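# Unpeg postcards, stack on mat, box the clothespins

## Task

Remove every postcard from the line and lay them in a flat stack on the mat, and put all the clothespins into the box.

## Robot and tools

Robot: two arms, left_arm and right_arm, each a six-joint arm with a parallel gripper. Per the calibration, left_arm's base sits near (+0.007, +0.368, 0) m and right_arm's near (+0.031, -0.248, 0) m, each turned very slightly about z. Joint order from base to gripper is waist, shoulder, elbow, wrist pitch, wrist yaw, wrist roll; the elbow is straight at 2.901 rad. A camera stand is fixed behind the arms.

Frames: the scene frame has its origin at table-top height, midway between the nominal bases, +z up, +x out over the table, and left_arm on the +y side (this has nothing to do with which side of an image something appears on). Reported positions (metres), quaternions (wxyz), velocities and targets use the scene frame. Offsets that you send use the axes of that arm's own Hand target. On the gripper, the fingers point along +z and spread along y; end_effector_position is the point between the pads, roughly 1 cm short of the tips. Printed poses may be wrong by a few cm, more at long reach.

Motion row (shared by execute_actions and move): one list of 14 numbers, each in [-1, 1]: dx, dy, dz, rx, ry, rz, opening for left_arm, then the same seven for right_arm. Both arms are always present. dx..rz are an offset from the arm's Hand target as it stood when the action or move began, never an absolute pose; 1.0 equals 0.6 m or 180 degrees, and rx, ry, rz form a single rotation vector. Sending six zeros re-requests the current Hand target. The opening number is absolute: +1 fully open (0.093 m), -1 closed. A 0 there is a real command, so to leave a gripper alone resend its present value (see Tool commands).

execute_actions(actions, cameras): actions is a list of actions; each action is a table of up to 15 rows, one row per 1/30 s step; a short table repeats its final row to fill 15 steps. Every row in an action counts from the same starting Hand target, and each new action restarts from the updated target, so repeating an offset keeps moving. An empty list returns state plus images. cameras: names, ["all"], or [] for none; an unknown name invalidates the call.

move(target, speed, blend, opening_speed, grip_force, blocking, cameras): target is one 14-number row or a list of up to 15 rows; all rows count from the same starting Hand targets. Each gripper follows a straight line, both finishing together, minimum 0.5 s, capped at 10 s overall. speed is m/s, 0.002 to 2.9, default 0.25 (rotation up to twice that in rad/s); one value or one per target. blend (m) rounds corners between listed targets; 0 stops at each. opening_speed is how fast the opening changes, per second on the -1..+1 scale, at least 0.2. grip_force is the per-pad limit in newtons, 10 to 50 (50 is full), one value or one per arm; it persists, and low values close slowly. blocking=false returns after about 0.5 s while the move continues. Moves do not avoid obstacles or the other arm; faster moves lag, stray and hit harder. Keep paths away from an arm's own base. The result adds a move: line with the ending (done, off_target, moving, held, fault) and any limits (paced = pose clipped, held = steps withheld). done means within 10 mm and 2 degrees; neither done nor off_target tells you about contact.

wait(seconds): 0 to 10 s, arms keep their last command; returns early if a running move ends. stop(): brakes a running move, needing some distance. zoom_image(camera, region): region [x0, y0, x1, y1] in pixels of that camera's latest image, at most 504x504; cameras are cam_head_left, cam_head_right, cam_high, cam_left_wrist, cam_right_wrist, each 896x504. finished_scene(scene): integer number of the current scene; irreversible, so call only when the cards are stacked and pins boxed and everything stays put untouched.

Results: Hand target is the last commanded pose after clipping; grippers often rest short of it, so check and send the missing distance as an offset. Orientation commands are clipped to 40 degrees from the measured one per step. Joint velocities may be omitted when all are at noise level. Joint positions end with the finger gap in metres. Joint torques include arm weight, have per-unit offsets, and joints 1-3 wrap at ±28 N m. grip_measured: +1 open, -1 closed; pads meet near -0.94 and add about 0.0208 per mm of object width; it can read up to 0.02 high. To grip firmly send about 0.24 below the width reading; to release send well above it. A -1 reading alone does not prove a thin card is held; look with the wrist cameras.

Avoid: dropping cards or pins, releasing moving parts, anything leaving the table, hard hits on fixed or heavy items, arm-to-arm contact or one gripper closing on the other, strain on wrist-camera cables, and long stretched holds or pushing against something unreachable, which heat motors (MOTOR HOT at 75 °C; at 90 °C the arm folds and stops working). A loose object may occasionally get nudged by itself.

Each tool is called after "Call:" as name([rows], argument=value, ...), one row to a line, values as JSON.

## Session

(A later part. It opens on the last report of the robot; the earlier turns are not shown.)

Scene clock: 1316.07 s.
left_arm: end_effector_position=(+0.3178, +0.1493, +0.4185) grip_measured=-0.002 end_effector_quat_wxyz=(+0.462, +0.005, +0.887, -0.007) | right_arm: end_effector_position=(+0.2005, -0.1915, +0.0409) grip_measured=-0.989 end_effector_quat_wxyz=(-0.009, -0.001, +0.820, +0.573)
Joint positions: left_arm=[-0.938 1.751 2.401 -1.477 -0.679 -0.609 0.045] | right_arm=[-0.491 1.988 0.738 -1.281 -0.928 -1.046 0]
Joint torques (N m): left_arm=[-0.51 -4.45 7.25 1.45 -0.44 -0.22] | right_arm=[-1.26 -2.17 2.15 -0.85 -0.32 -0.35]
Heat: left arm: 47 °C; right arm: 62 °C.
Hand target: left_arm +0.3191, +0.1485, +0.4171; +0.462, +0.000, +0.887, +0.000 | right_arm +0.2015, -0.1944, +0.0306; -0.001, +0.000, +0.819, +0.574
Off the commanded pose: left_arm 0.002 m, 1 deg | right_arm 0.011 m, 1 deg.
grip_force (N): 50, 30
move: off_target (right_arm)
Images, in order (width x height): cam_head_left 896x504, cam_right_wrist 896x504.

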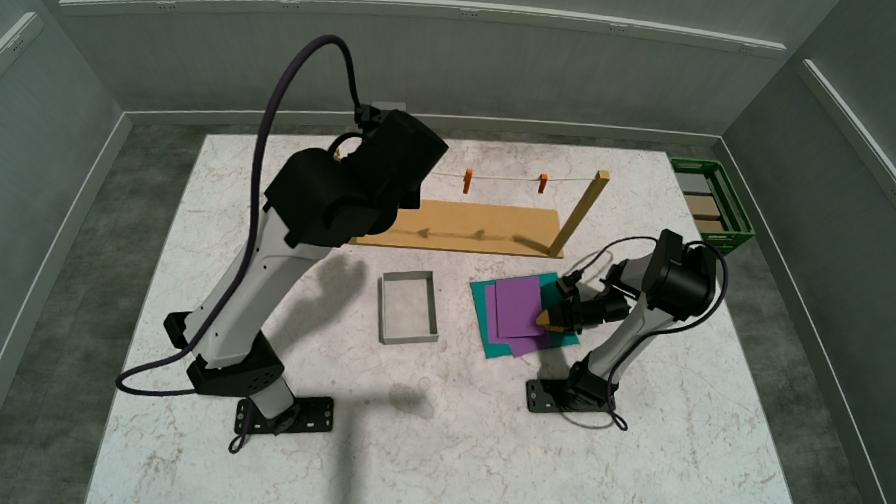

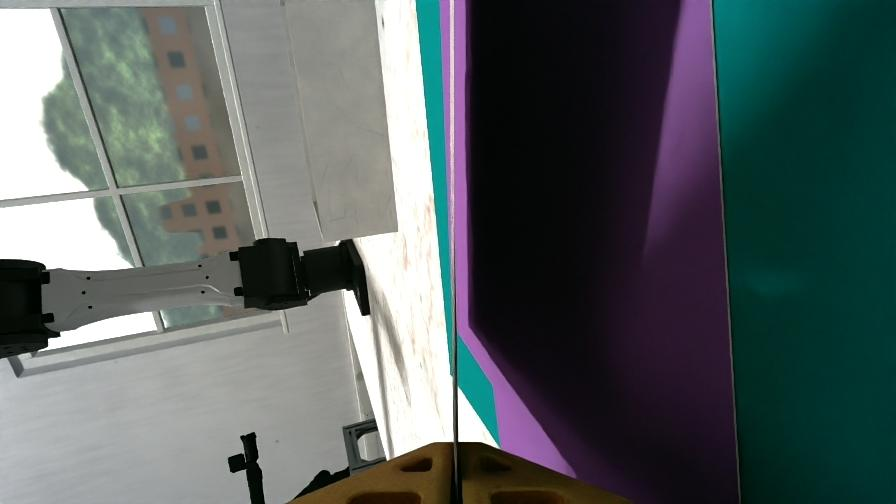

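Call:
move(target=[0,0,0,0,0,0,0,0,-0.0157,0.0057,0,0,0,-1], speed=0.04, cameras=["cam_right_wrist"])

Scene clock: 1320.10 s.
left_arm: end_effector_position=(+0.3178, +0.1493, +0.4185) grip_measured=-0.002 end_effector_quat_wxyz=(+0.462, +0.005, +0.887, -0.007) | right_arm: end_effector_position=(+0.2010, -0.1918, +0.0424) grip_measured=-0.989 end_effector_quat_wxyz=(-0.015, +0.002, +0.817, +0.576)
Joint positions: left_arm=[-0.938 1.751 2.401 -1.477 -0.679 -0.609 0.045] | right_arm=[-0.491 1.997 0.747 -1.298 -0.928 -1.048 0]
Joint torques (N m): left_arm=[-0.54 -4.45 7.3 1.45 -0.45 -0.22] | right_arm=[-1.35 -0.24 1.03 -0.38 -0.3 -0.38]
Heat: left arm: 47 °C; right arm: 61 °C.
Hand target: left_arm +0.3191, +0.1485, +0.4171; +0.462, +0.000, +0.887, +0.000 | right_arm +0.2015, -0.1944, +0.0206; -0.001, +0.000, +0.819, +0.574
Off the commanded pose: left_arm 0.002 m, 1 deg | right_arm 0.022 m, 2 deg.
grip_force (N): 50, 30
move: off_target (right_arm)
Images, in order (width x height): cam_right_wrist 896x504.

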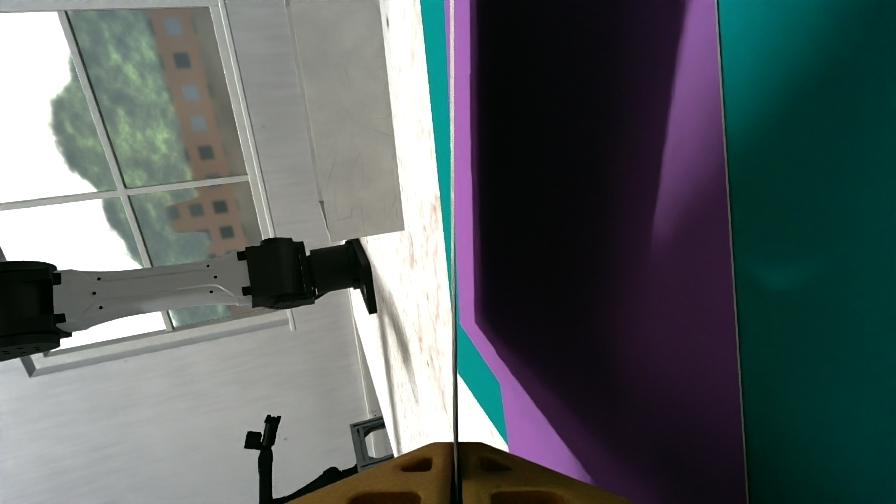

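Call:
move([
  [0,0,0,0,0,0,0,0,0.022,-0.008,0,0,0,-1],
  [0,0,0,0,0,0,0,0,0.022,-0.008,0,0,0,-0.7],
], speed=0.04, opening_speed=0.4, cameras=["cam_right_wrist","cam_head_left"])

Scene clock: 1324.90 s.
left_arm: end_effector_position=(+0.3178, +0.1493, +0.4185) grip_measured=-0.002 end_effector_quat_wxyz=(+0.462, +0.005, +0.887, -0.007) | right_arm: end_effector_position=(+0.2010, -0.1918, +0.0430) grip_measured=-0.702 end_effector_quat_wxyz=(-0.015, +0.003, +0.817, +0.577)
Joint positions: left_arm=[-0.938 1.751 2.401 -1.477 -0.679 -0.609 0.045] | right_arm=[-0.491 1.996 0.748 -1.302 -0.928 -1.048 0.012]
Joint torques (N m): left_arm=[-0.49 -4.48 7.24 1.45 -0.44 -0.21] | right_arm=[-1.22 -4.26 1.42 -0.85 -0.32 -0.35]
Heat: left arm: 47 °C; right arm: 60 °C.
Hand target: left_arm +0.3191, +0.1485, +0.4171; +0.462, +0.000, +0.887, +0.000 | right_arm +0.2015, -0.1944, +0.0347; -0.001, +0.000, +0.819, +0.574
Off the commanded pose: left_arm 0.002 m, 1 deg | right_arm 0.009 m, 2 deg.
grip_force (N): 50, 30
move: done
Images, in order (width x height): cam_head_left 896x504, cam_right_wrist 896x504.

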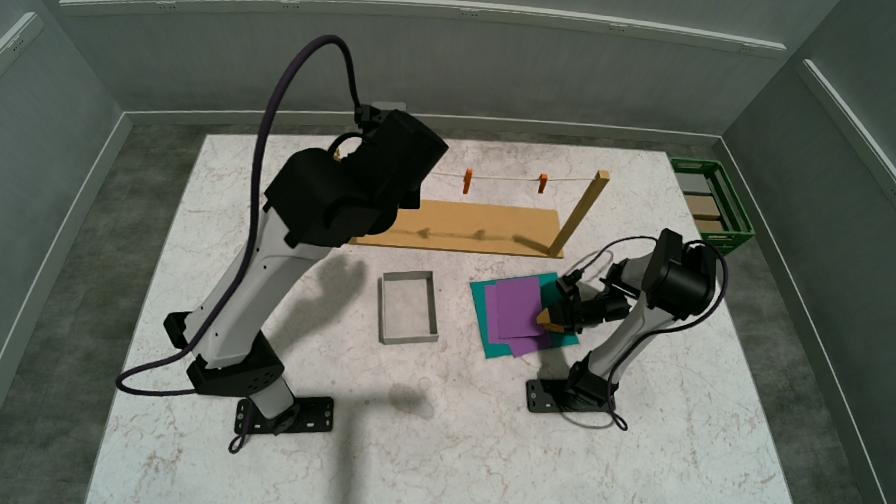

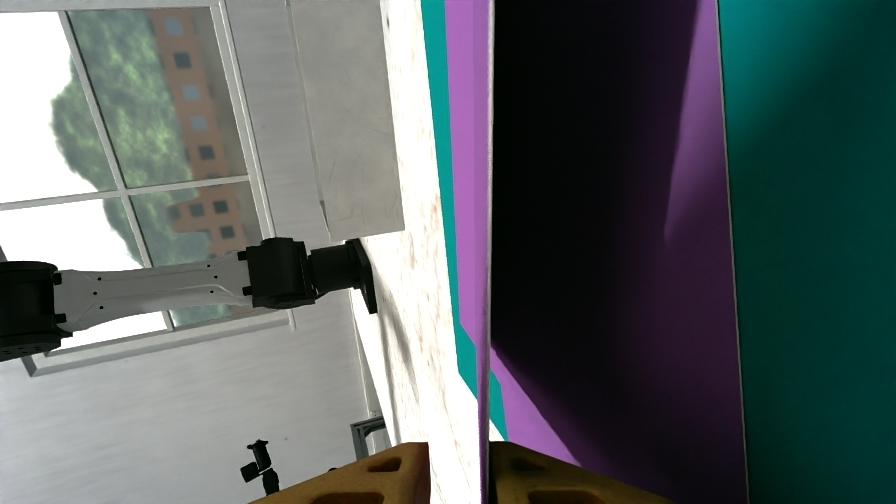

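Call:
move(target=[0,0,0,0,0,0,0,0,-0.02,-0.1,0,0,0,-0.7], speed=0.15, cameras=["cam_right_wrist","cam_head_left","cam_head_right"])

Scene clock: 1328.30 s.
left_arm: end_effector_position=(+0.3178, +0.1493, +0.4185) grip_measured=-0.002 end_effector_quat_wxyz=(+0.462, +0.005, +0.887, -0.007) | right_arm: end_effector_position=(+0.2019, -0.2536, +0.0455) grip_measured=-0.702 end_effector_quat_wxyz=(+0.001, +0.004, +0.821, +0.571)
Joint positions: left_arm=[-0.938 1.751 2.401 -1.477 -0.679 -0.609 0.045] | right_arm=[-0.723 2.093 0.917 -1.471 -0.747 -1.216 0.012]
Joint torques (N m): left_arm=[-0.47 -4.46 7.25 1.44 -0.44 -0.22] | right_arm=[-0.23 -5.24 3.45 -1.48 -0.18 -0.38]
Heat: left arm: 47 °C; right arm: 59 °C.
Hand target: left_arm +0.3191, +0.1485, +0.4171; +0.462, +0.000, +0.887, +0.000 | right_arm +0.2016, -0.2549, +0.0438; +0.000, +0.000, +0.819, +0.574
Off the commanded pose: left_arm 0.002 m, 1 deg | right_arm 0.002 m, 1 deg.
grip_force (N): 50, 30
move: done
Images, in order (width x height): cam_head_left 896x504, cam_head_right 896x504, cam_right_wrist 896x504.

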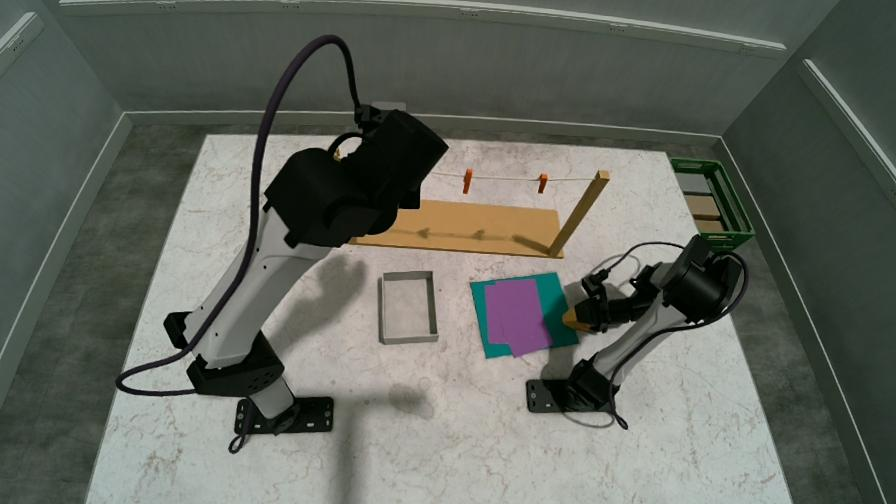

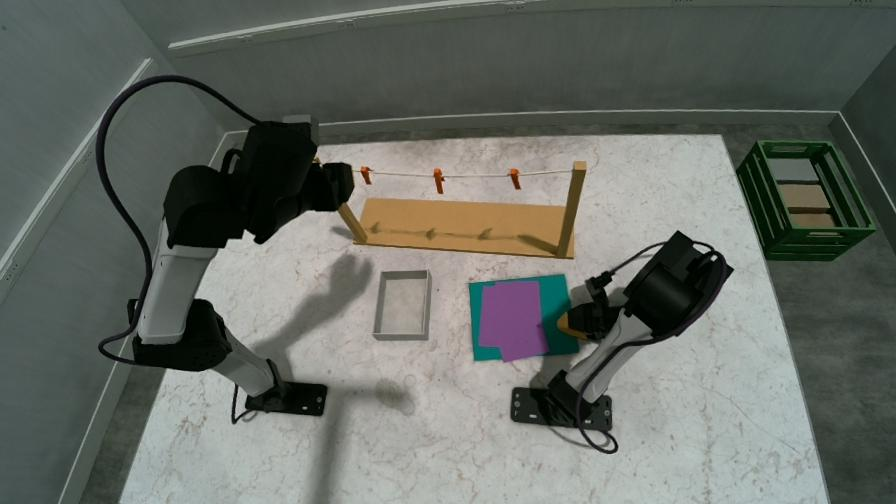

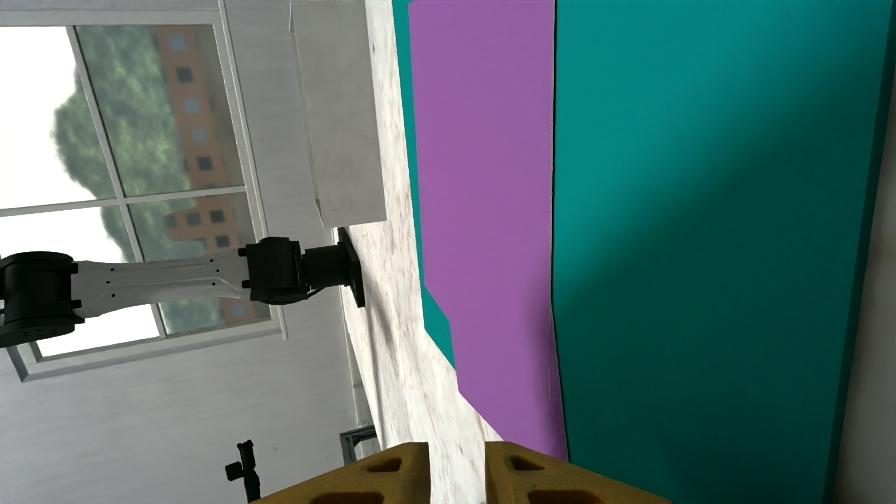

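Call:
move(target=[0,0,0,0,0,0,0,-0.013,0.079,-0.0555,0.302,-0.302,0.431,0.6], speed=0.15, grip_force=[50, 50], cameras=["cam_right_wrist","cam_head_left","cam_head_right"])

Scene clock: 1351.50 s.
left_arm: end_effector_position=(+0.3178, +0.1493, +0.4185) grip_measured=-0.002 end_effector_quat_wxyz=(+0.462, +0.005, +0.887, -0.007) | right_arm: end_effector_position=(+0.2066, -0.2690, +0.0959) grip_measured=+0.598 end_effector_quat_wxyz=(-0.004, +0.704, +0.710, +0.005)
Joint positions: left_arm=[-0.938 1.751 2.401 -1.477 -0.679 -0.609 0.045] | right_arm=[-0.09 1.207 0.88 -1.244 -0.013 1.431 0.074]
Joint torques (N m): left_arm=[-0.51 -4.44 7.27 1.45 -0.44 -0.22] | right_arm=[0.57 -1.62 9.36 0.11 0.13 -0.01]
Heat: left arm: 47 °C; right arm: 58 °C.
Hand target: left_arm +0.3191, +0.1485, +0.4171; +0.462, +0.000, +0.887, +0.000 | right_arm +0.2095, -0.2700, +0.0998; +0.000, +0.707, +0.707, +0.000
Off the commanded pose: left_arm 0.002 m, 1 deg | right_arm 0.005 m, 1 deg.
move: done
Images, in order (width x height): cam_head_left 896x504, cam_head_right 896x504, cam_right_wrist 896x504.

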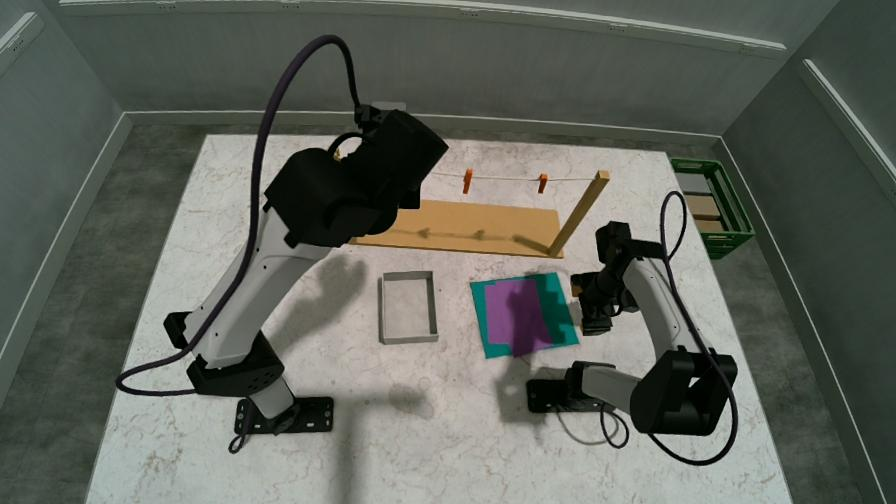

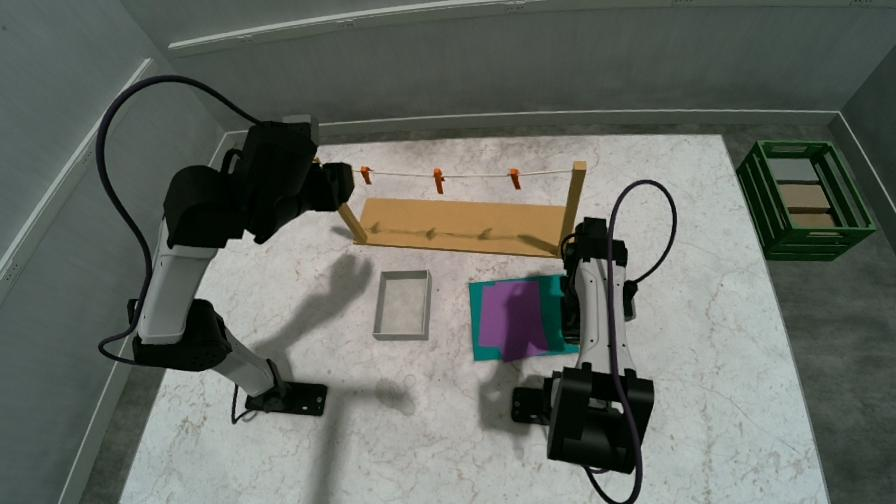

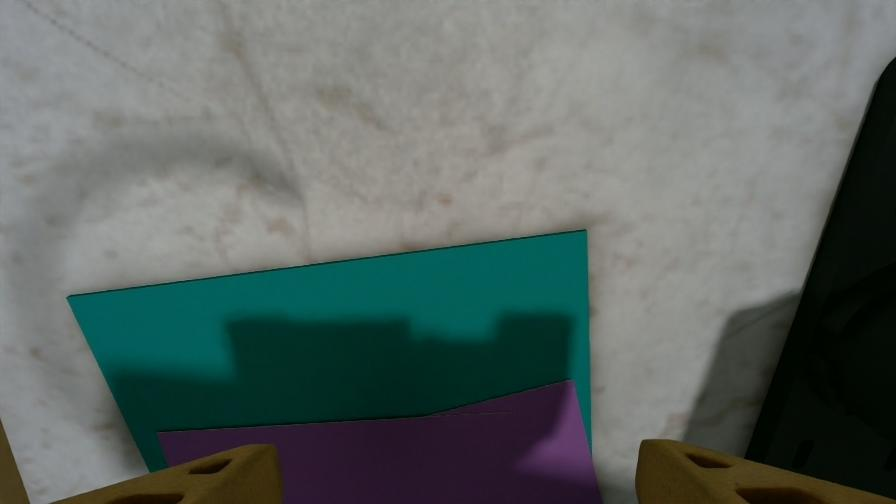

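Call:
move(target=[0,0,0,0,0,0,0,0,0,0.133,0,0,0,0.6], speed=0.1, cameras=["cam_right_wrist"])

Scene clock: 1359.67 s.
left_arm: end_effector_position=(+0.3178, +0.1493, +0.4185) grip_measured=-0.002 end_effector_quat_wxyz=(+0.462, +0.005, +0.887, -0.007) | right_arm: end_effector_position=(+0.2097, -0.2694, +0.0238) grip_measured=+0.598 end_effector_quat_wxyz=(-0.002, +0.705, +0.709, +0.006)
Joint positions: left_arm=[-0.938 1.751 2.401 -1.477 -0.679 -0.609 0.045] | right_arm=[-0.09 1.296 0.642 -0.912 -0.012 1.432 0.074]
Joint torques (N m): left_arm=[-0.51 -4.45 7.31 1.45 -0.44 -0.21] | right_arm=[0.57 -1.95 6.01 0.37 0.13 -0.01]
Heat: left arm: 47 °C; right arm: 59 °C.
Hand target: left_arm +0.3191, +0.1485, +0.4171; +0.462, +0.000, +0.887, +0.000 | right_arm +0.2094, -0.2700, +0.0199; -0.001, +0.707, +0.707, +0.000
Off the commanded pose: left_arm 0.002 m, 1 deg | right_arm 0.004 m, 1 deg.
move: done
Images, in order (width x height): cam_right_wrist 896x504.

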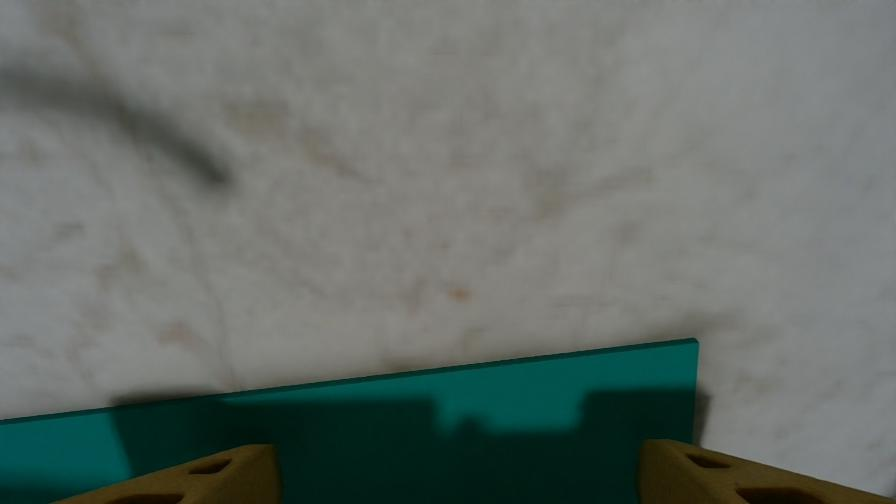

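Call:
move(target=[0,0,0,0,0,0,0,0,0,0.015,0,0,0,0.6], speed=0.04)

Call:
move(target=[0,0,0,0,0,0,0,0,0,0.008,0,0,0,0.6], speed=0.04, cameras=["cam_right_wrist"])

Scene clock: 1362.50 s.
left_arm: end_effector_position=(+0.3178, +0.1493, +0.4185) grip_measured=-0.002 end_effector_quat_wxyz=(+0.462, +0.005, +0.887, -0.007) | right_arm: end_effector_position=(+0.2085, -0.2693, +0.0158) grip_measured=+0.598 end_effector_quat_wxyz=(-0.004, +0.705, +0.709, +0.004)
Joint positions: left_arm=[-0.938 1.751 2.401 -1.477 -0.679 -0.609 0.045] | right_arm=[-0.09 1.314 0.619 -0.878 -0.012 1.432 0.074]
Joint torques (N m): left_arm=[-0.51 -4.45 7.25 1.45 -0.43 -0.22] | right_arm=[0.59 -1.88 5.6 0.44 0.12 -0.03]
Heat: left arm: 47 °C; right arm: 59 °C.
Hand target: left_arm +0.3191, +0.1485, +0.4171; +0.462, +0.000, +0.887, +0.000 | right_arm +0.2094, -0.2700, +0.0109; -0.001, +0.707, +0.707, +0.000
Off the commanded pose: left_arm 0.002 m, 1 deg | right_arm 0.005 m, 1 deg.
move: done

Scene clock: 1363.20 s.
left_arm: end_effector_position=(+0.3178, +0.1493, +0.4185) grip_measured=-0.002 end_effector_quat_wxyz=(+0.462, +0.005, +0.887, -0.007) | right_arm: end_effector_position=(+0.2087, -0.2693, +0.0154) grip_measured=+0.598 end_effector_quat_wxyz=(-0.004, +0.705, +0.709, +0.005)
Joint positions: left_arm=[-0.938 1.751 2.401 -1.477 -0.679 -0.609 0.045] | right_arm=[-0.09 1.314 0.618 -0.874 -0.012 1.432 0.074]
Joint torques (N m): left_arm=[-0.51 -4.44 7.3 1.44 -0.44 -0.22] | right_arm=[0.59 -1.05 4.57 0.63 0.13 -0.02]
Heat: left arm: 47 °C; right arm: 59 °C.
Hand target: left_arm +0.3191, +0.1485, +0.4171; +0.462, +0.000, +0.887, +0.000 | right_arm +0.2095, -0.2700, +0.0062; +0.000, +0.707, +0.707, +0.000
Off the commanded pose: left_arm 0.002 m, 1 deg | right_arm 0.009 m, 1 deg.
move: done
Images, in order (width x height): cam_right_wrist 896x504.

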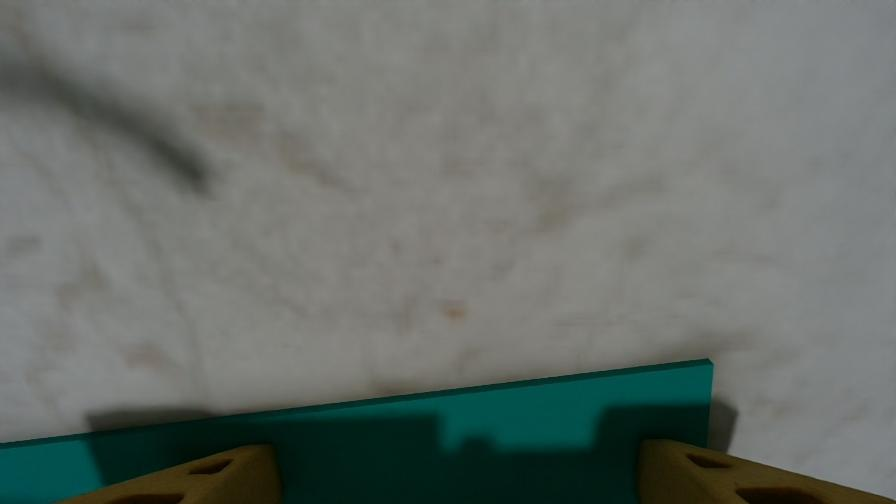

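Call:
move([
  [0,0,0,0,0,0,0,0,0,-0.006,0,0,0,0.6],
  [0,0,0,0,0,0,0,0.07,0,-0.006,0,0,0,0.6],
], speed=0.05, cameras=["cam_right_wrist","cam_head_left","cam_head_right"])

Scene clock: 1367.30 s.
left_arm: end_effector_position=(+0.3178, +0.1493, +0.4185) grip_measured=-0.002 end_effector_quat_wxyz=(+0.462, +0.005, +0.887, -0.007) | right_arm: end_effector_position=(+0.2127, -0.2340, +0.0154) grip_measured=+0.598 end_effector_quat_wxyz=(+0.014, +0.707, +0.707, -0.003)
Joint positions: left_arm=[-0.938 1.751 2.401 -1.477 -0.679 -0.609 0.045] | right_arm=[0.14 1.314 0.618 -0.861 0.025 1.669 0.074]
Joint torques (N m): left_arm=[-0.51 -4.44 7.28 1.44 -0.43 -0.22] | right_arm=[0.81 -1.83 5.44 0.34 -0.19 -0.08]
Heat: left arm: 47 °C; right arm: 59 °C.
Hand target: left_arm +0.3191, +0.1485, +0.4171; +0.462, +0.000, +0.887, +0.000 | right_arm +0.2094, -0.2280, +0.0098; +0.000, +0.707, +0.707, +0.000
Off the commanded pose: left_arm 0.002 m, 1 deg | right_arm 0.009 m, 2 deg.
move: done
Images, in order (width x height): cam_head_left 896x504, cam_head_right 896x504, cam_right_wrist 896x504.

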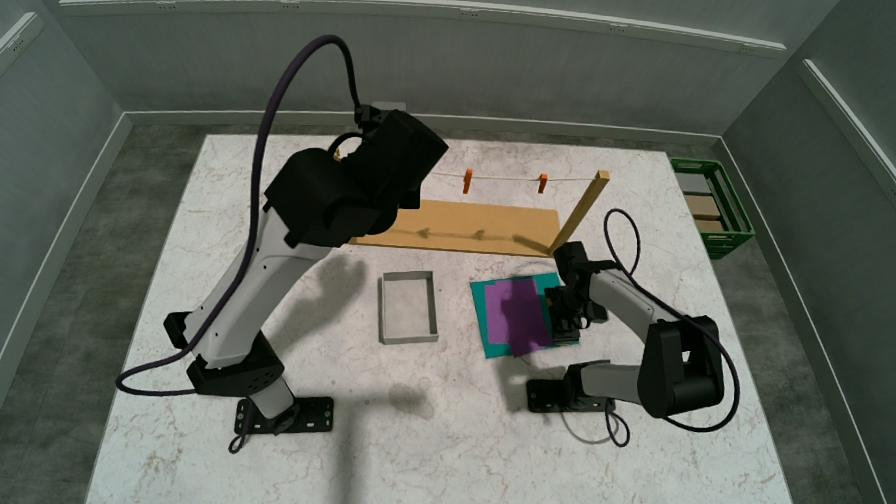

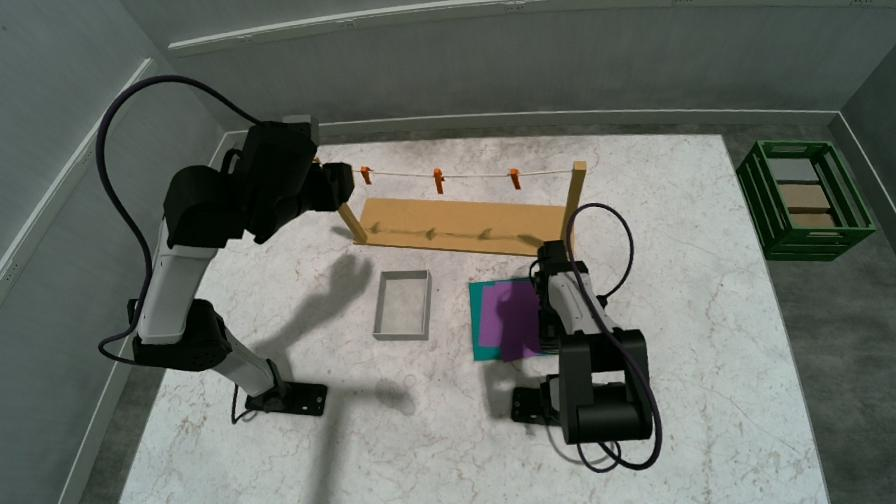

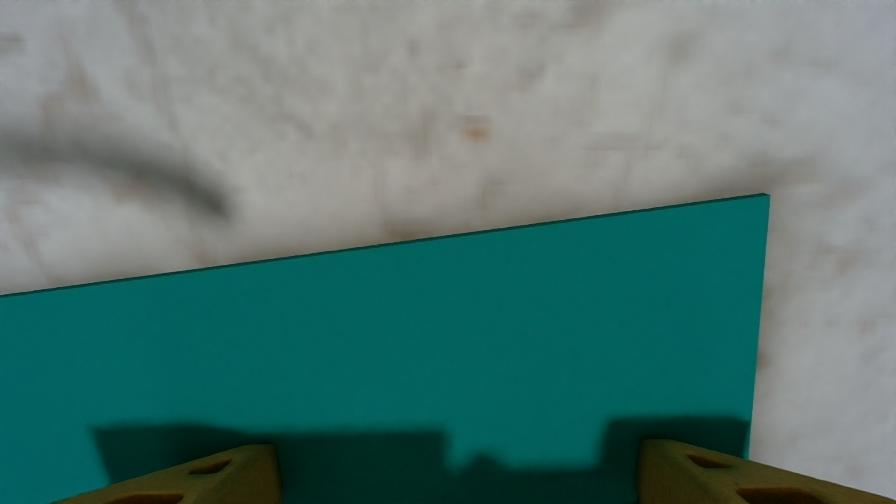

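Call:
move(target=[0,0,0,0,0,0,0,0.035,0,0,0,0,0,0.6], speed=0.04, cameras=["cam_head_left","cam_head_right"])

Call:
zoom_image(camera="cam_head_left", region=[440, 240, 620, 370])

Call:
zoom_image(camera="cam_head_right", region=[440, 240, 620, 370])

Scene clock: 1371.20 s.
left_arm: end_effector_position=(+0.3178, +0.1493, +0.4185) grip_measured=-0.002 end_effector_quat_wxyz=(+0.462, +0.005, +0.887, -0.007) | right_arm: end_effector_position=(+0.2114, -0.2180, +0.0147) grip_measured=+0.598 end_effector_quat_wxyz=(+0.023, +0.709, +0.705, -0.008)
Joint positions: left_arm=[-0.938 1.751 2.401 -1.477 -0.679 -0.609 0.045] | right_arm=[0.249 1.319 0.618 -0.857 0.047 1.782 0.074]
Joint torques (N m): left_arm=[-0.51 -4.44 7.23 1.45 -0.42 -0.21] | right_arm=[1.17 -1.06 6.45 0.32 -0.38 -0.05]
Heat: left arm: 47 °C; right arm: 58 °C.
Hand target: left_arm +0.3191, +0.1485, +0.4171; +0.462, +0.000, +0.887, +0.000 | right_arm +0.2094, -0.2070, +0.0098; +0.000, +0.707, +0.707, +0.000
Off the commanded pose: left_arm 0.002 m, 1 deg | right_arm 0.012 m, 3 deg.
move: off_target (right_arm)
Images, in order (width x height): cam_head_left 896x504, cam_head_right 896x504.

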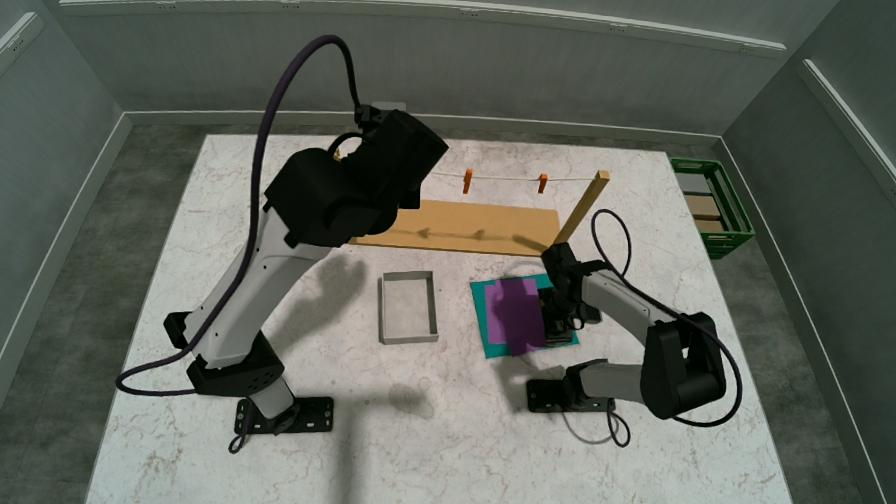

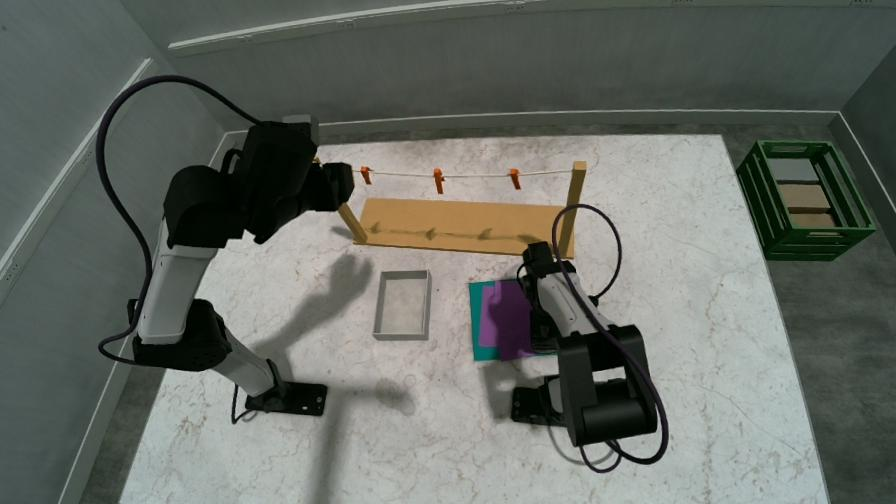

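Scaled by 2.800 from the camera's 896x504 image, which has a finer 1280x720 frame.

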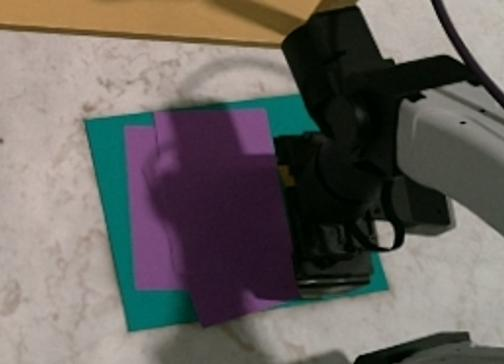

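Scaled by 2.800 from the camera's 896x504 image, which has a finer 1280x720 frame.

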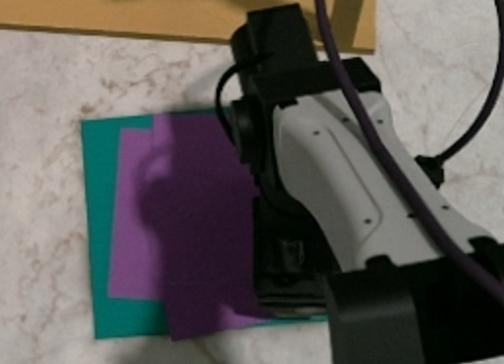

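Call:
move(target=[0,0,0,0,0,0,0,0.035,0,-0.004,0,0,0,0.6], speed=0.04, cameras=["cam_head_left","cam_right_wrist"])

Call:
zoom_image(camera="cam_head_left", region=[440, 240, 620, 370])

Scene clock: 1376.03 s.
left_arm: end_effector_position=(+0.3178, +0.1493, +0.4185) grip_measured=-0.002 end_effector_quat_wxyz=(+0.462, +0.005, +0.887, -0.007) | right_arm: end_effector_position=(+0.2106, -0.1972, +0.0148) grip_measured=+0.598 end_effector_quat_wxyz=(+0.023, +0.708, +0.706, -0.008)
Joint positions: left_arm=[-0.938 1.751 2.401 -1.477 -0.679 -0.609 0.045] | right_arm=[0.359 1.342 0.635 -0.858 0.048 1.891 0.074]
Joint torques (N m): left_arm=[-0.54 -4.45 7.27 1.44 -0.44 -0.21] | right_arm=[1.07 -1.5 7.12 0.27 -0.38 -0.06]
Heat: left arm: 47 °C; right arm: 58 °C.
Hand target: left_arm +0.3191, +0.1485, +0.4171; +0.462, +0.000, +0.887, +0.000 | right_arm +0.2093, -0.1860, +0.0121; -0.001, +0.707, +0.707, +0.000
Off the commanded pose: left_arm 0.002 m, 1 deg | right_arm 0.012 m, 3 deg.
move: off_target (right_arm)
Images, in order (width x height): cam_head_left 896x504, cam_right_wrist 896x504.

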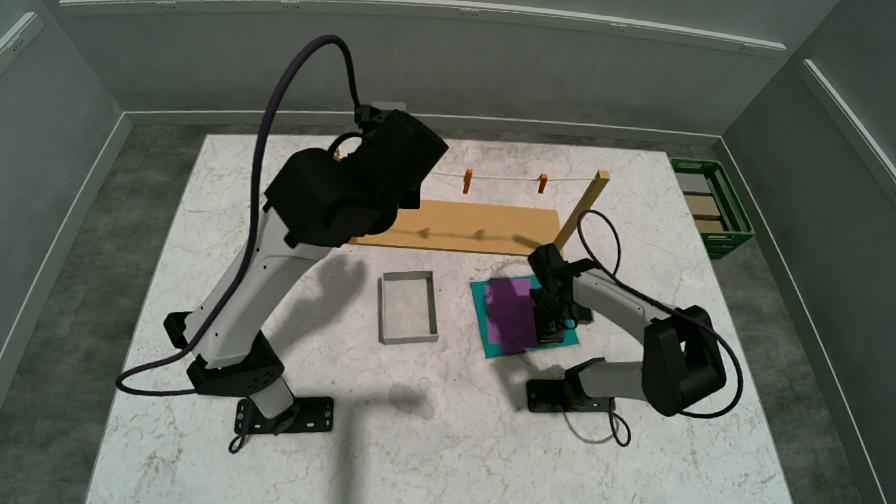

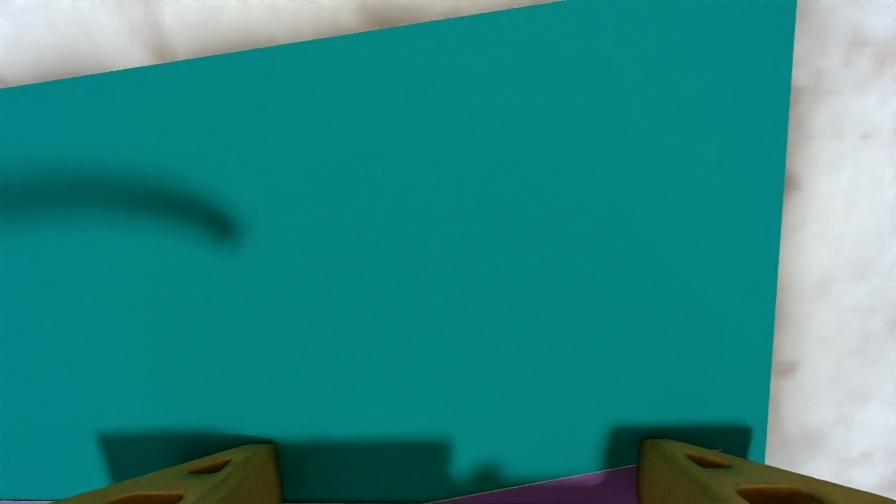

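Scaled by 2.800 from the camera's 896x504 image, which has a finer 1280x720 frame.

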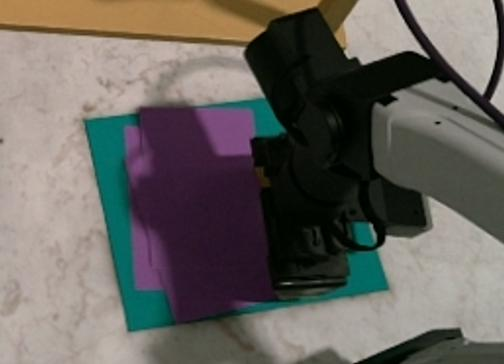

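Call:
move(target=[0,0,0,0,0,0,0,0.025,0,0,0,0,0,0.6], speed=0.04, cameras=["cam_head_left","cam_right_wrist"])

Call:
zoom_image(camera="cam_head_left", region=[440, 240, 620, 370])

Scene clock: 1379.97 s.
left_arm: end_effector_position=(+0.3178, +0.1493, +0.4185) grip_measured=-0.002 end_effector_quat_wxyz=(+0.462, +0.005, +0.887, -0.007) | right_arm: end_effector_position=(+0.2099, -0.1826, +0.0149) grip_measured=+0.598 end_effector_quat_wxyz=(+0.022, +0.708, +0.705, -0.009)
Joint positions: left_arm=[-0.938 1.751 2.401 -1.477 -0.679 -0.609 0.045] | right_arm=[0.432 1.365 0.652 -0.858 0.047 1.965 0.074]
Joint torques (N m): left_arm=[-0.53 -4.49 7.3 1.46 -0.44 -0.22] | right_arm=[1.11 -1.59 7.17 0.3 -0.39 -0.07]
Heat: left arm: 47 °C; right arm: 58 °C.
Hand target: left_arm +0.3191, +0.1485, +0.4171; +0.462, +0.000, +0.887, +0.000 | right_arm +0.2093, -0.1710, +0.0122; -0.001, +0.707, +0.707, +0.000
Off the commanded pose: left_arm 0.002 m, 1 deg | right_arm 0.012 m, 3 deg.
move: off_target (right_arm)
Images, in order (width x height): cam_head_left 896x504, cam_right_wrist 896x504.

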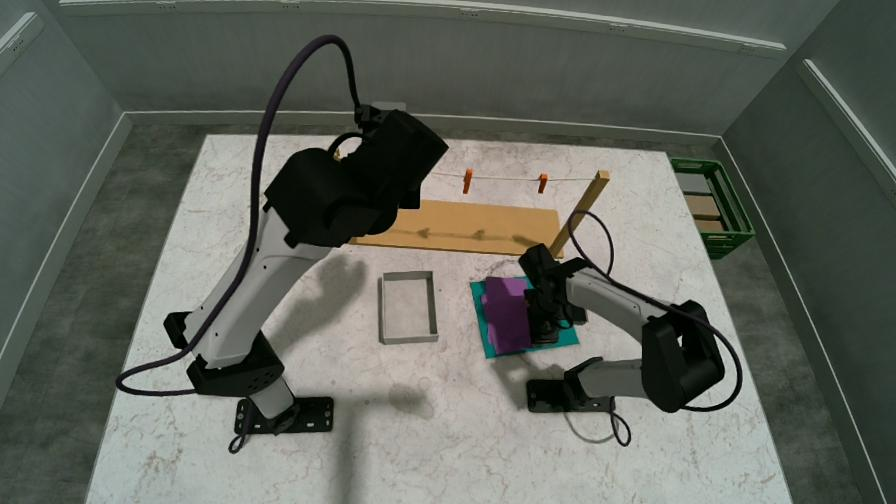

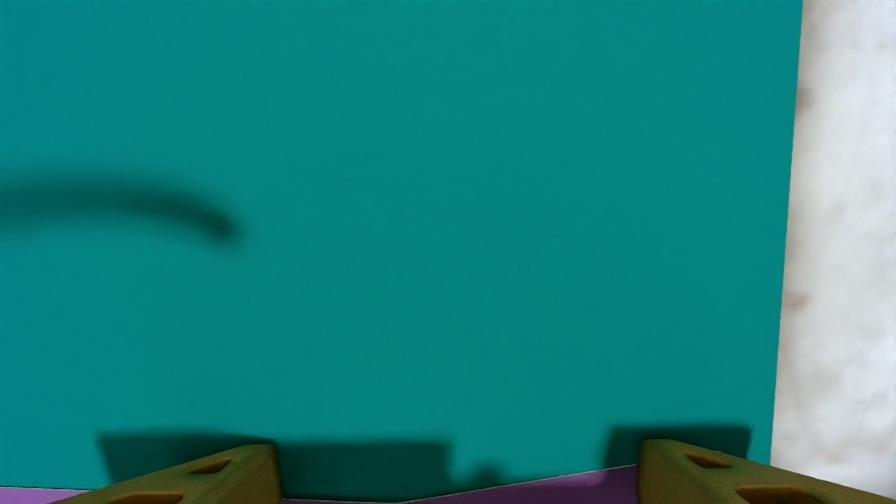

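Scaled by 2.800 from the camera's 896x504 image, which has a finer 1280x720 frame.

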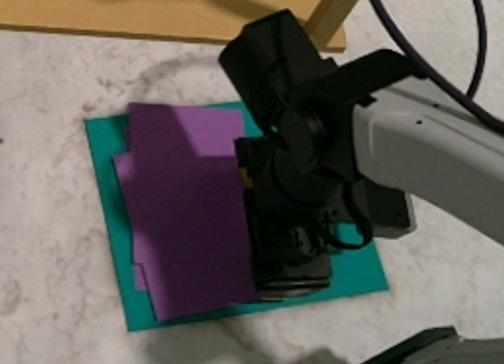

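Call:
move(target=[0,0,0,0,0,0,0,-0.01,0,-0.13,0,0,0,0.6], speed=0.12, cameras=["cam_right_wrist"])

Scene clock: 1391.10 s.
left_arm: end_effector_position=(+0.3178, +0.1493, +0.4185) grip_measured=-0.002 end_effector_quat_wxyz=(+0.462, +0.005, +0.887, -0.007) | right_arm: end_effector_position=(+0.2069, -0.1775, +0.0833) grip_measured=+0.598 end_effector_quat_wxyz=(-0.001, +0.708, +0.707, -0.010)
Joint positions: left_arm=[-0.938 1.751 2.401 -1.477 -0.679 -0.609 0.045] | right_arm=[0.426 1.285 0.881 -1.187 0.005 1.955 0.074]
Joint torques (N m): left_arm=[-0.53 -4.45 7.27 1.44 -0.42 -0.22] | right_arm=[-0.55 -4.38 8.8 0 -0.02 -0.25]
Heat: left arm: 47 °C; right arm: 58 °C.
Hand target: left_arm +0.3191, +0.1485, +0.4171; +0.462, +0.000, +0.887, +0.000 | right_arm +0.2094, -0.1771, +0.0902; +0.000, +0.707, +0.707, +0.000
Off the commanded pose: left_arm 0.002 m, 1 deg | right_arm 0.007 m, 1 deg.
move: done
Images, in order (width x height): cam_right_wrist 896x504.

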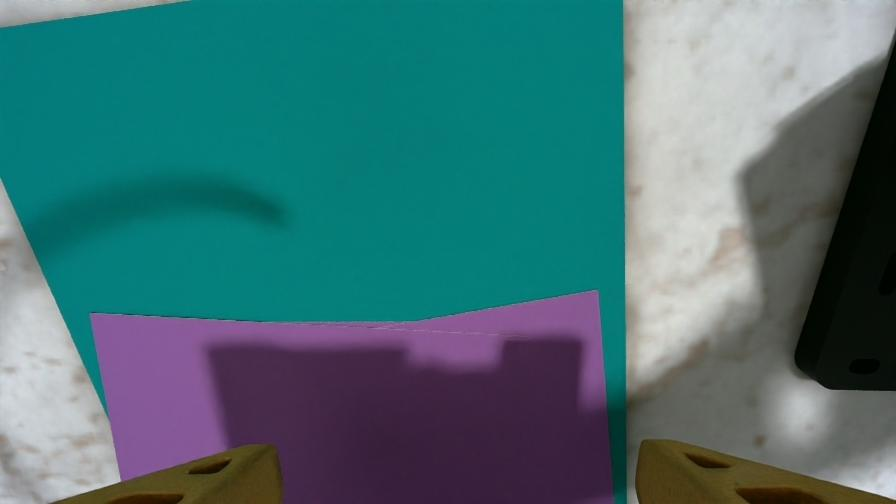

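Call:
move([
  [0,0,0,0,0,0,0,0.103,0.045,0,0,0,0,0.6],
  [0,0,0,0,0,0,0,0.103,0.045,0.1,0,0,0,0.6],
], speed=0.12, blend=[0.02,0], cameras=["cam_right_wrist","cam_head_left"])

Call:
zoom_image(camera="cam_head_left", region=[440, 240, 620, 370])

Scene clock: 1405.30 s.
left_arm: end_effector_position=(+0.3178, +0.1493, +0.4185) grip_measured=-0.002 end_effector_quat_wxyz=(+0.462, +0.005, +0.887, -0.007) | right_arm: end_effector_position=(+0.2379, -0.1176, +0.0349) grip_measured=+0.598 end_effector_quat_wxyz=(-0.006, +0.696, +0.718, +0.005)
Joint positions: left_arm=[-0.938 1.751 2.401 -1.477 -0.679 -0.609 0.045] | right_arm=[0.593 1.539 0.891 -0.916 -0.014 2.09 0.074]
Joint torques (N m): left_arm=[-0.5 -4.51 7.27 1.44 -0.43 -0.22] | right_arm=[0.58 -4.08 6.08 0.3 -0.03 -0.02]
Heat: left arm: 47 °C; right arm: 59 °C.
Hand target: left_arm +0.3191, +0.1485, +0.4171; +0.462, +0.000, +0.887, +0.000 | right_arm +0.2362, -0.1152, +0.0302; -0.001, +0.707, +0.707, +0.000
Off the commanded pose: left_arm 0.002 m, 1 deg | right_arm 0.005 m, 2 deg.
joint sent to its limit (right arm) — joint 6 (wrist roll), upper limit. The joint targets still meet the commanded pose.
move: done
Images, in order (width x height): cam_head_left 896x504, cam_right_wrist 896x504.

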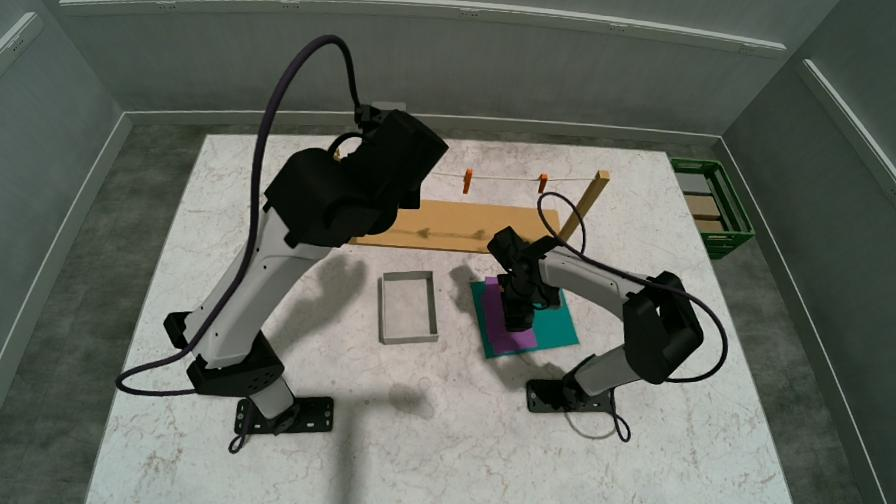

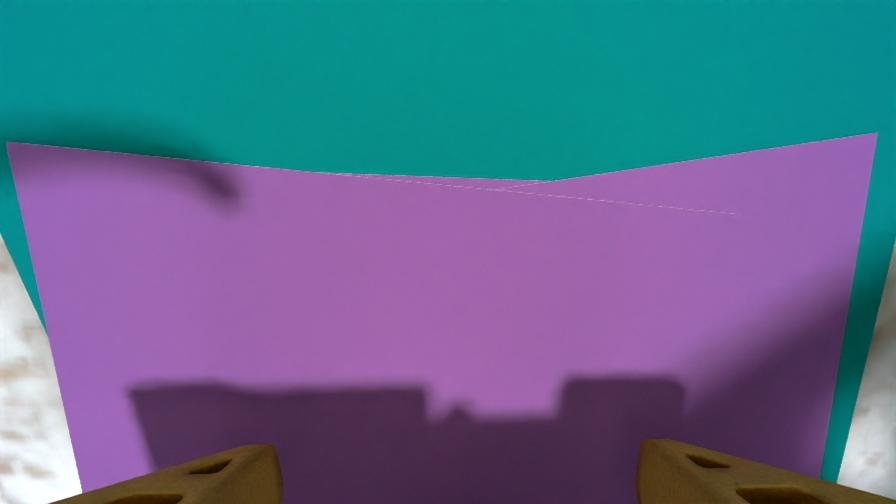

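Scaled by 2.800 from the camera's 896x504 image, which has a finer 1280x720 frame.

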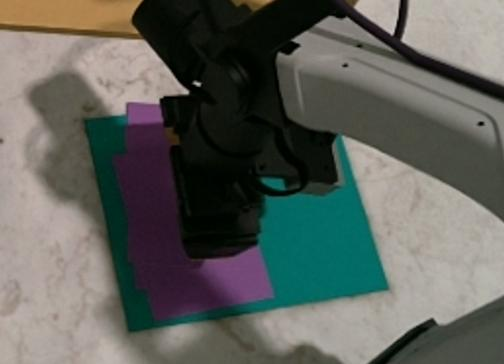

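Call:
move([
  [0,0,0,0,0,0,0,0,0,0.05,0,0,0,0.6],
  [0,0,0,0,0,0,0,-0.06,-0.05,0.05,0,0,0,0.6],
], speed=0.05, cameras=["cam_right_wrist","cam_head_left"])

Call:
zoom_image(camera="cam_head_left", region=[440, 240, 620, 370])

Scene clock: 1411.83 s.
left_arm: end_effector_position=(+0.3178, +0.1493, +0.4185) grip_measured=-0.002 end_effector_quat_wxyz=(+0.462, +0.005, +0.887, -0.007) | right_arm: end_effector_position=(+0.2317, -0.1275, +0.0184) grip_measured=+0.598 end_effector_quat_wxyz=(-0.001, +0.708, +0.703, +0.062)
Joint positions: left_arm=[-0.938 1.751 2.401 -1.477 -0.679 -0.609 0.045] | right_arm=[0.555 1.423 0.707 -0.735 -0.036 2.094 0.074]
Joint torques (N m): left_arm=[-0.51 -4.46 7.28 1.45 -0.44 -0.21] | right_arm=[-0.61 -2.74 1.99 -0.07 0.31 -0.36]
Heat: left arm: 47 °C; right arm: 58 °C.
Hand target: left_arm +0.3191, +0.1485, +0.4171; +0.462, +0.000, +0.887, +0.000 | right_arm +0.2064, -0.1512, +0.0003; +0.000, +0.707, +0.707, +0.000
Off the commanded pose: left_arm 0.002 m, 1 deg | right_arm 0.039 m, 7 deg.
move: off_target (right_arm)
Images, in order (width x height): cam_head_left 896x504, cam_right_wrist 896x504.

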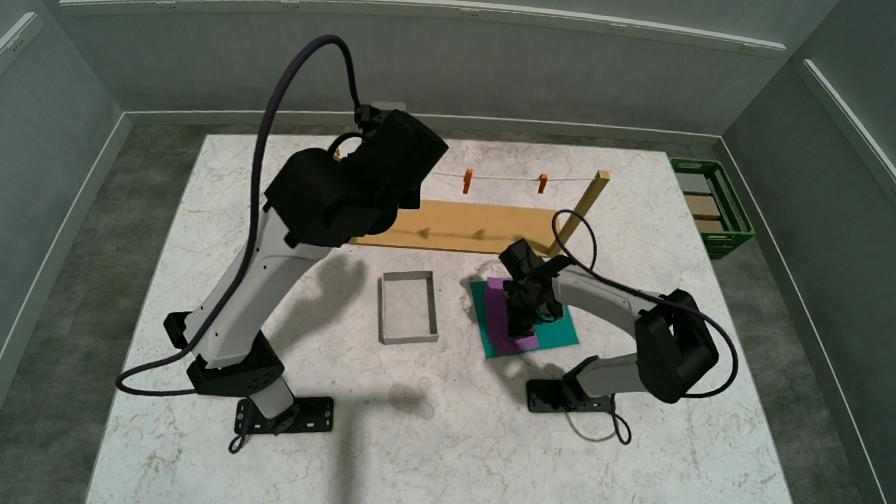

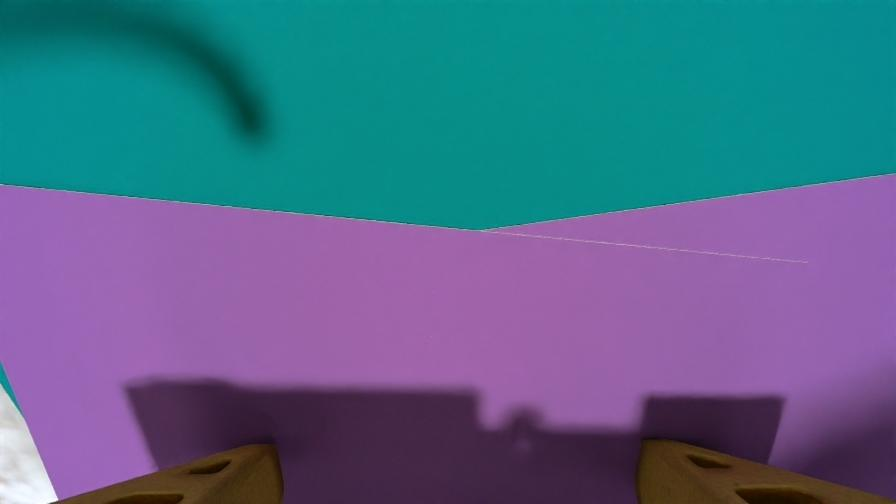

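Scaled by 2.800 from the camera's 896x504 image, which has a finer 1280x720 frame.

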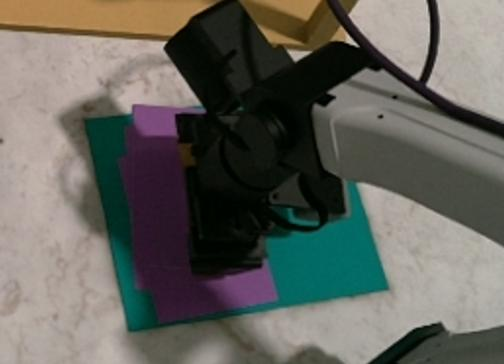

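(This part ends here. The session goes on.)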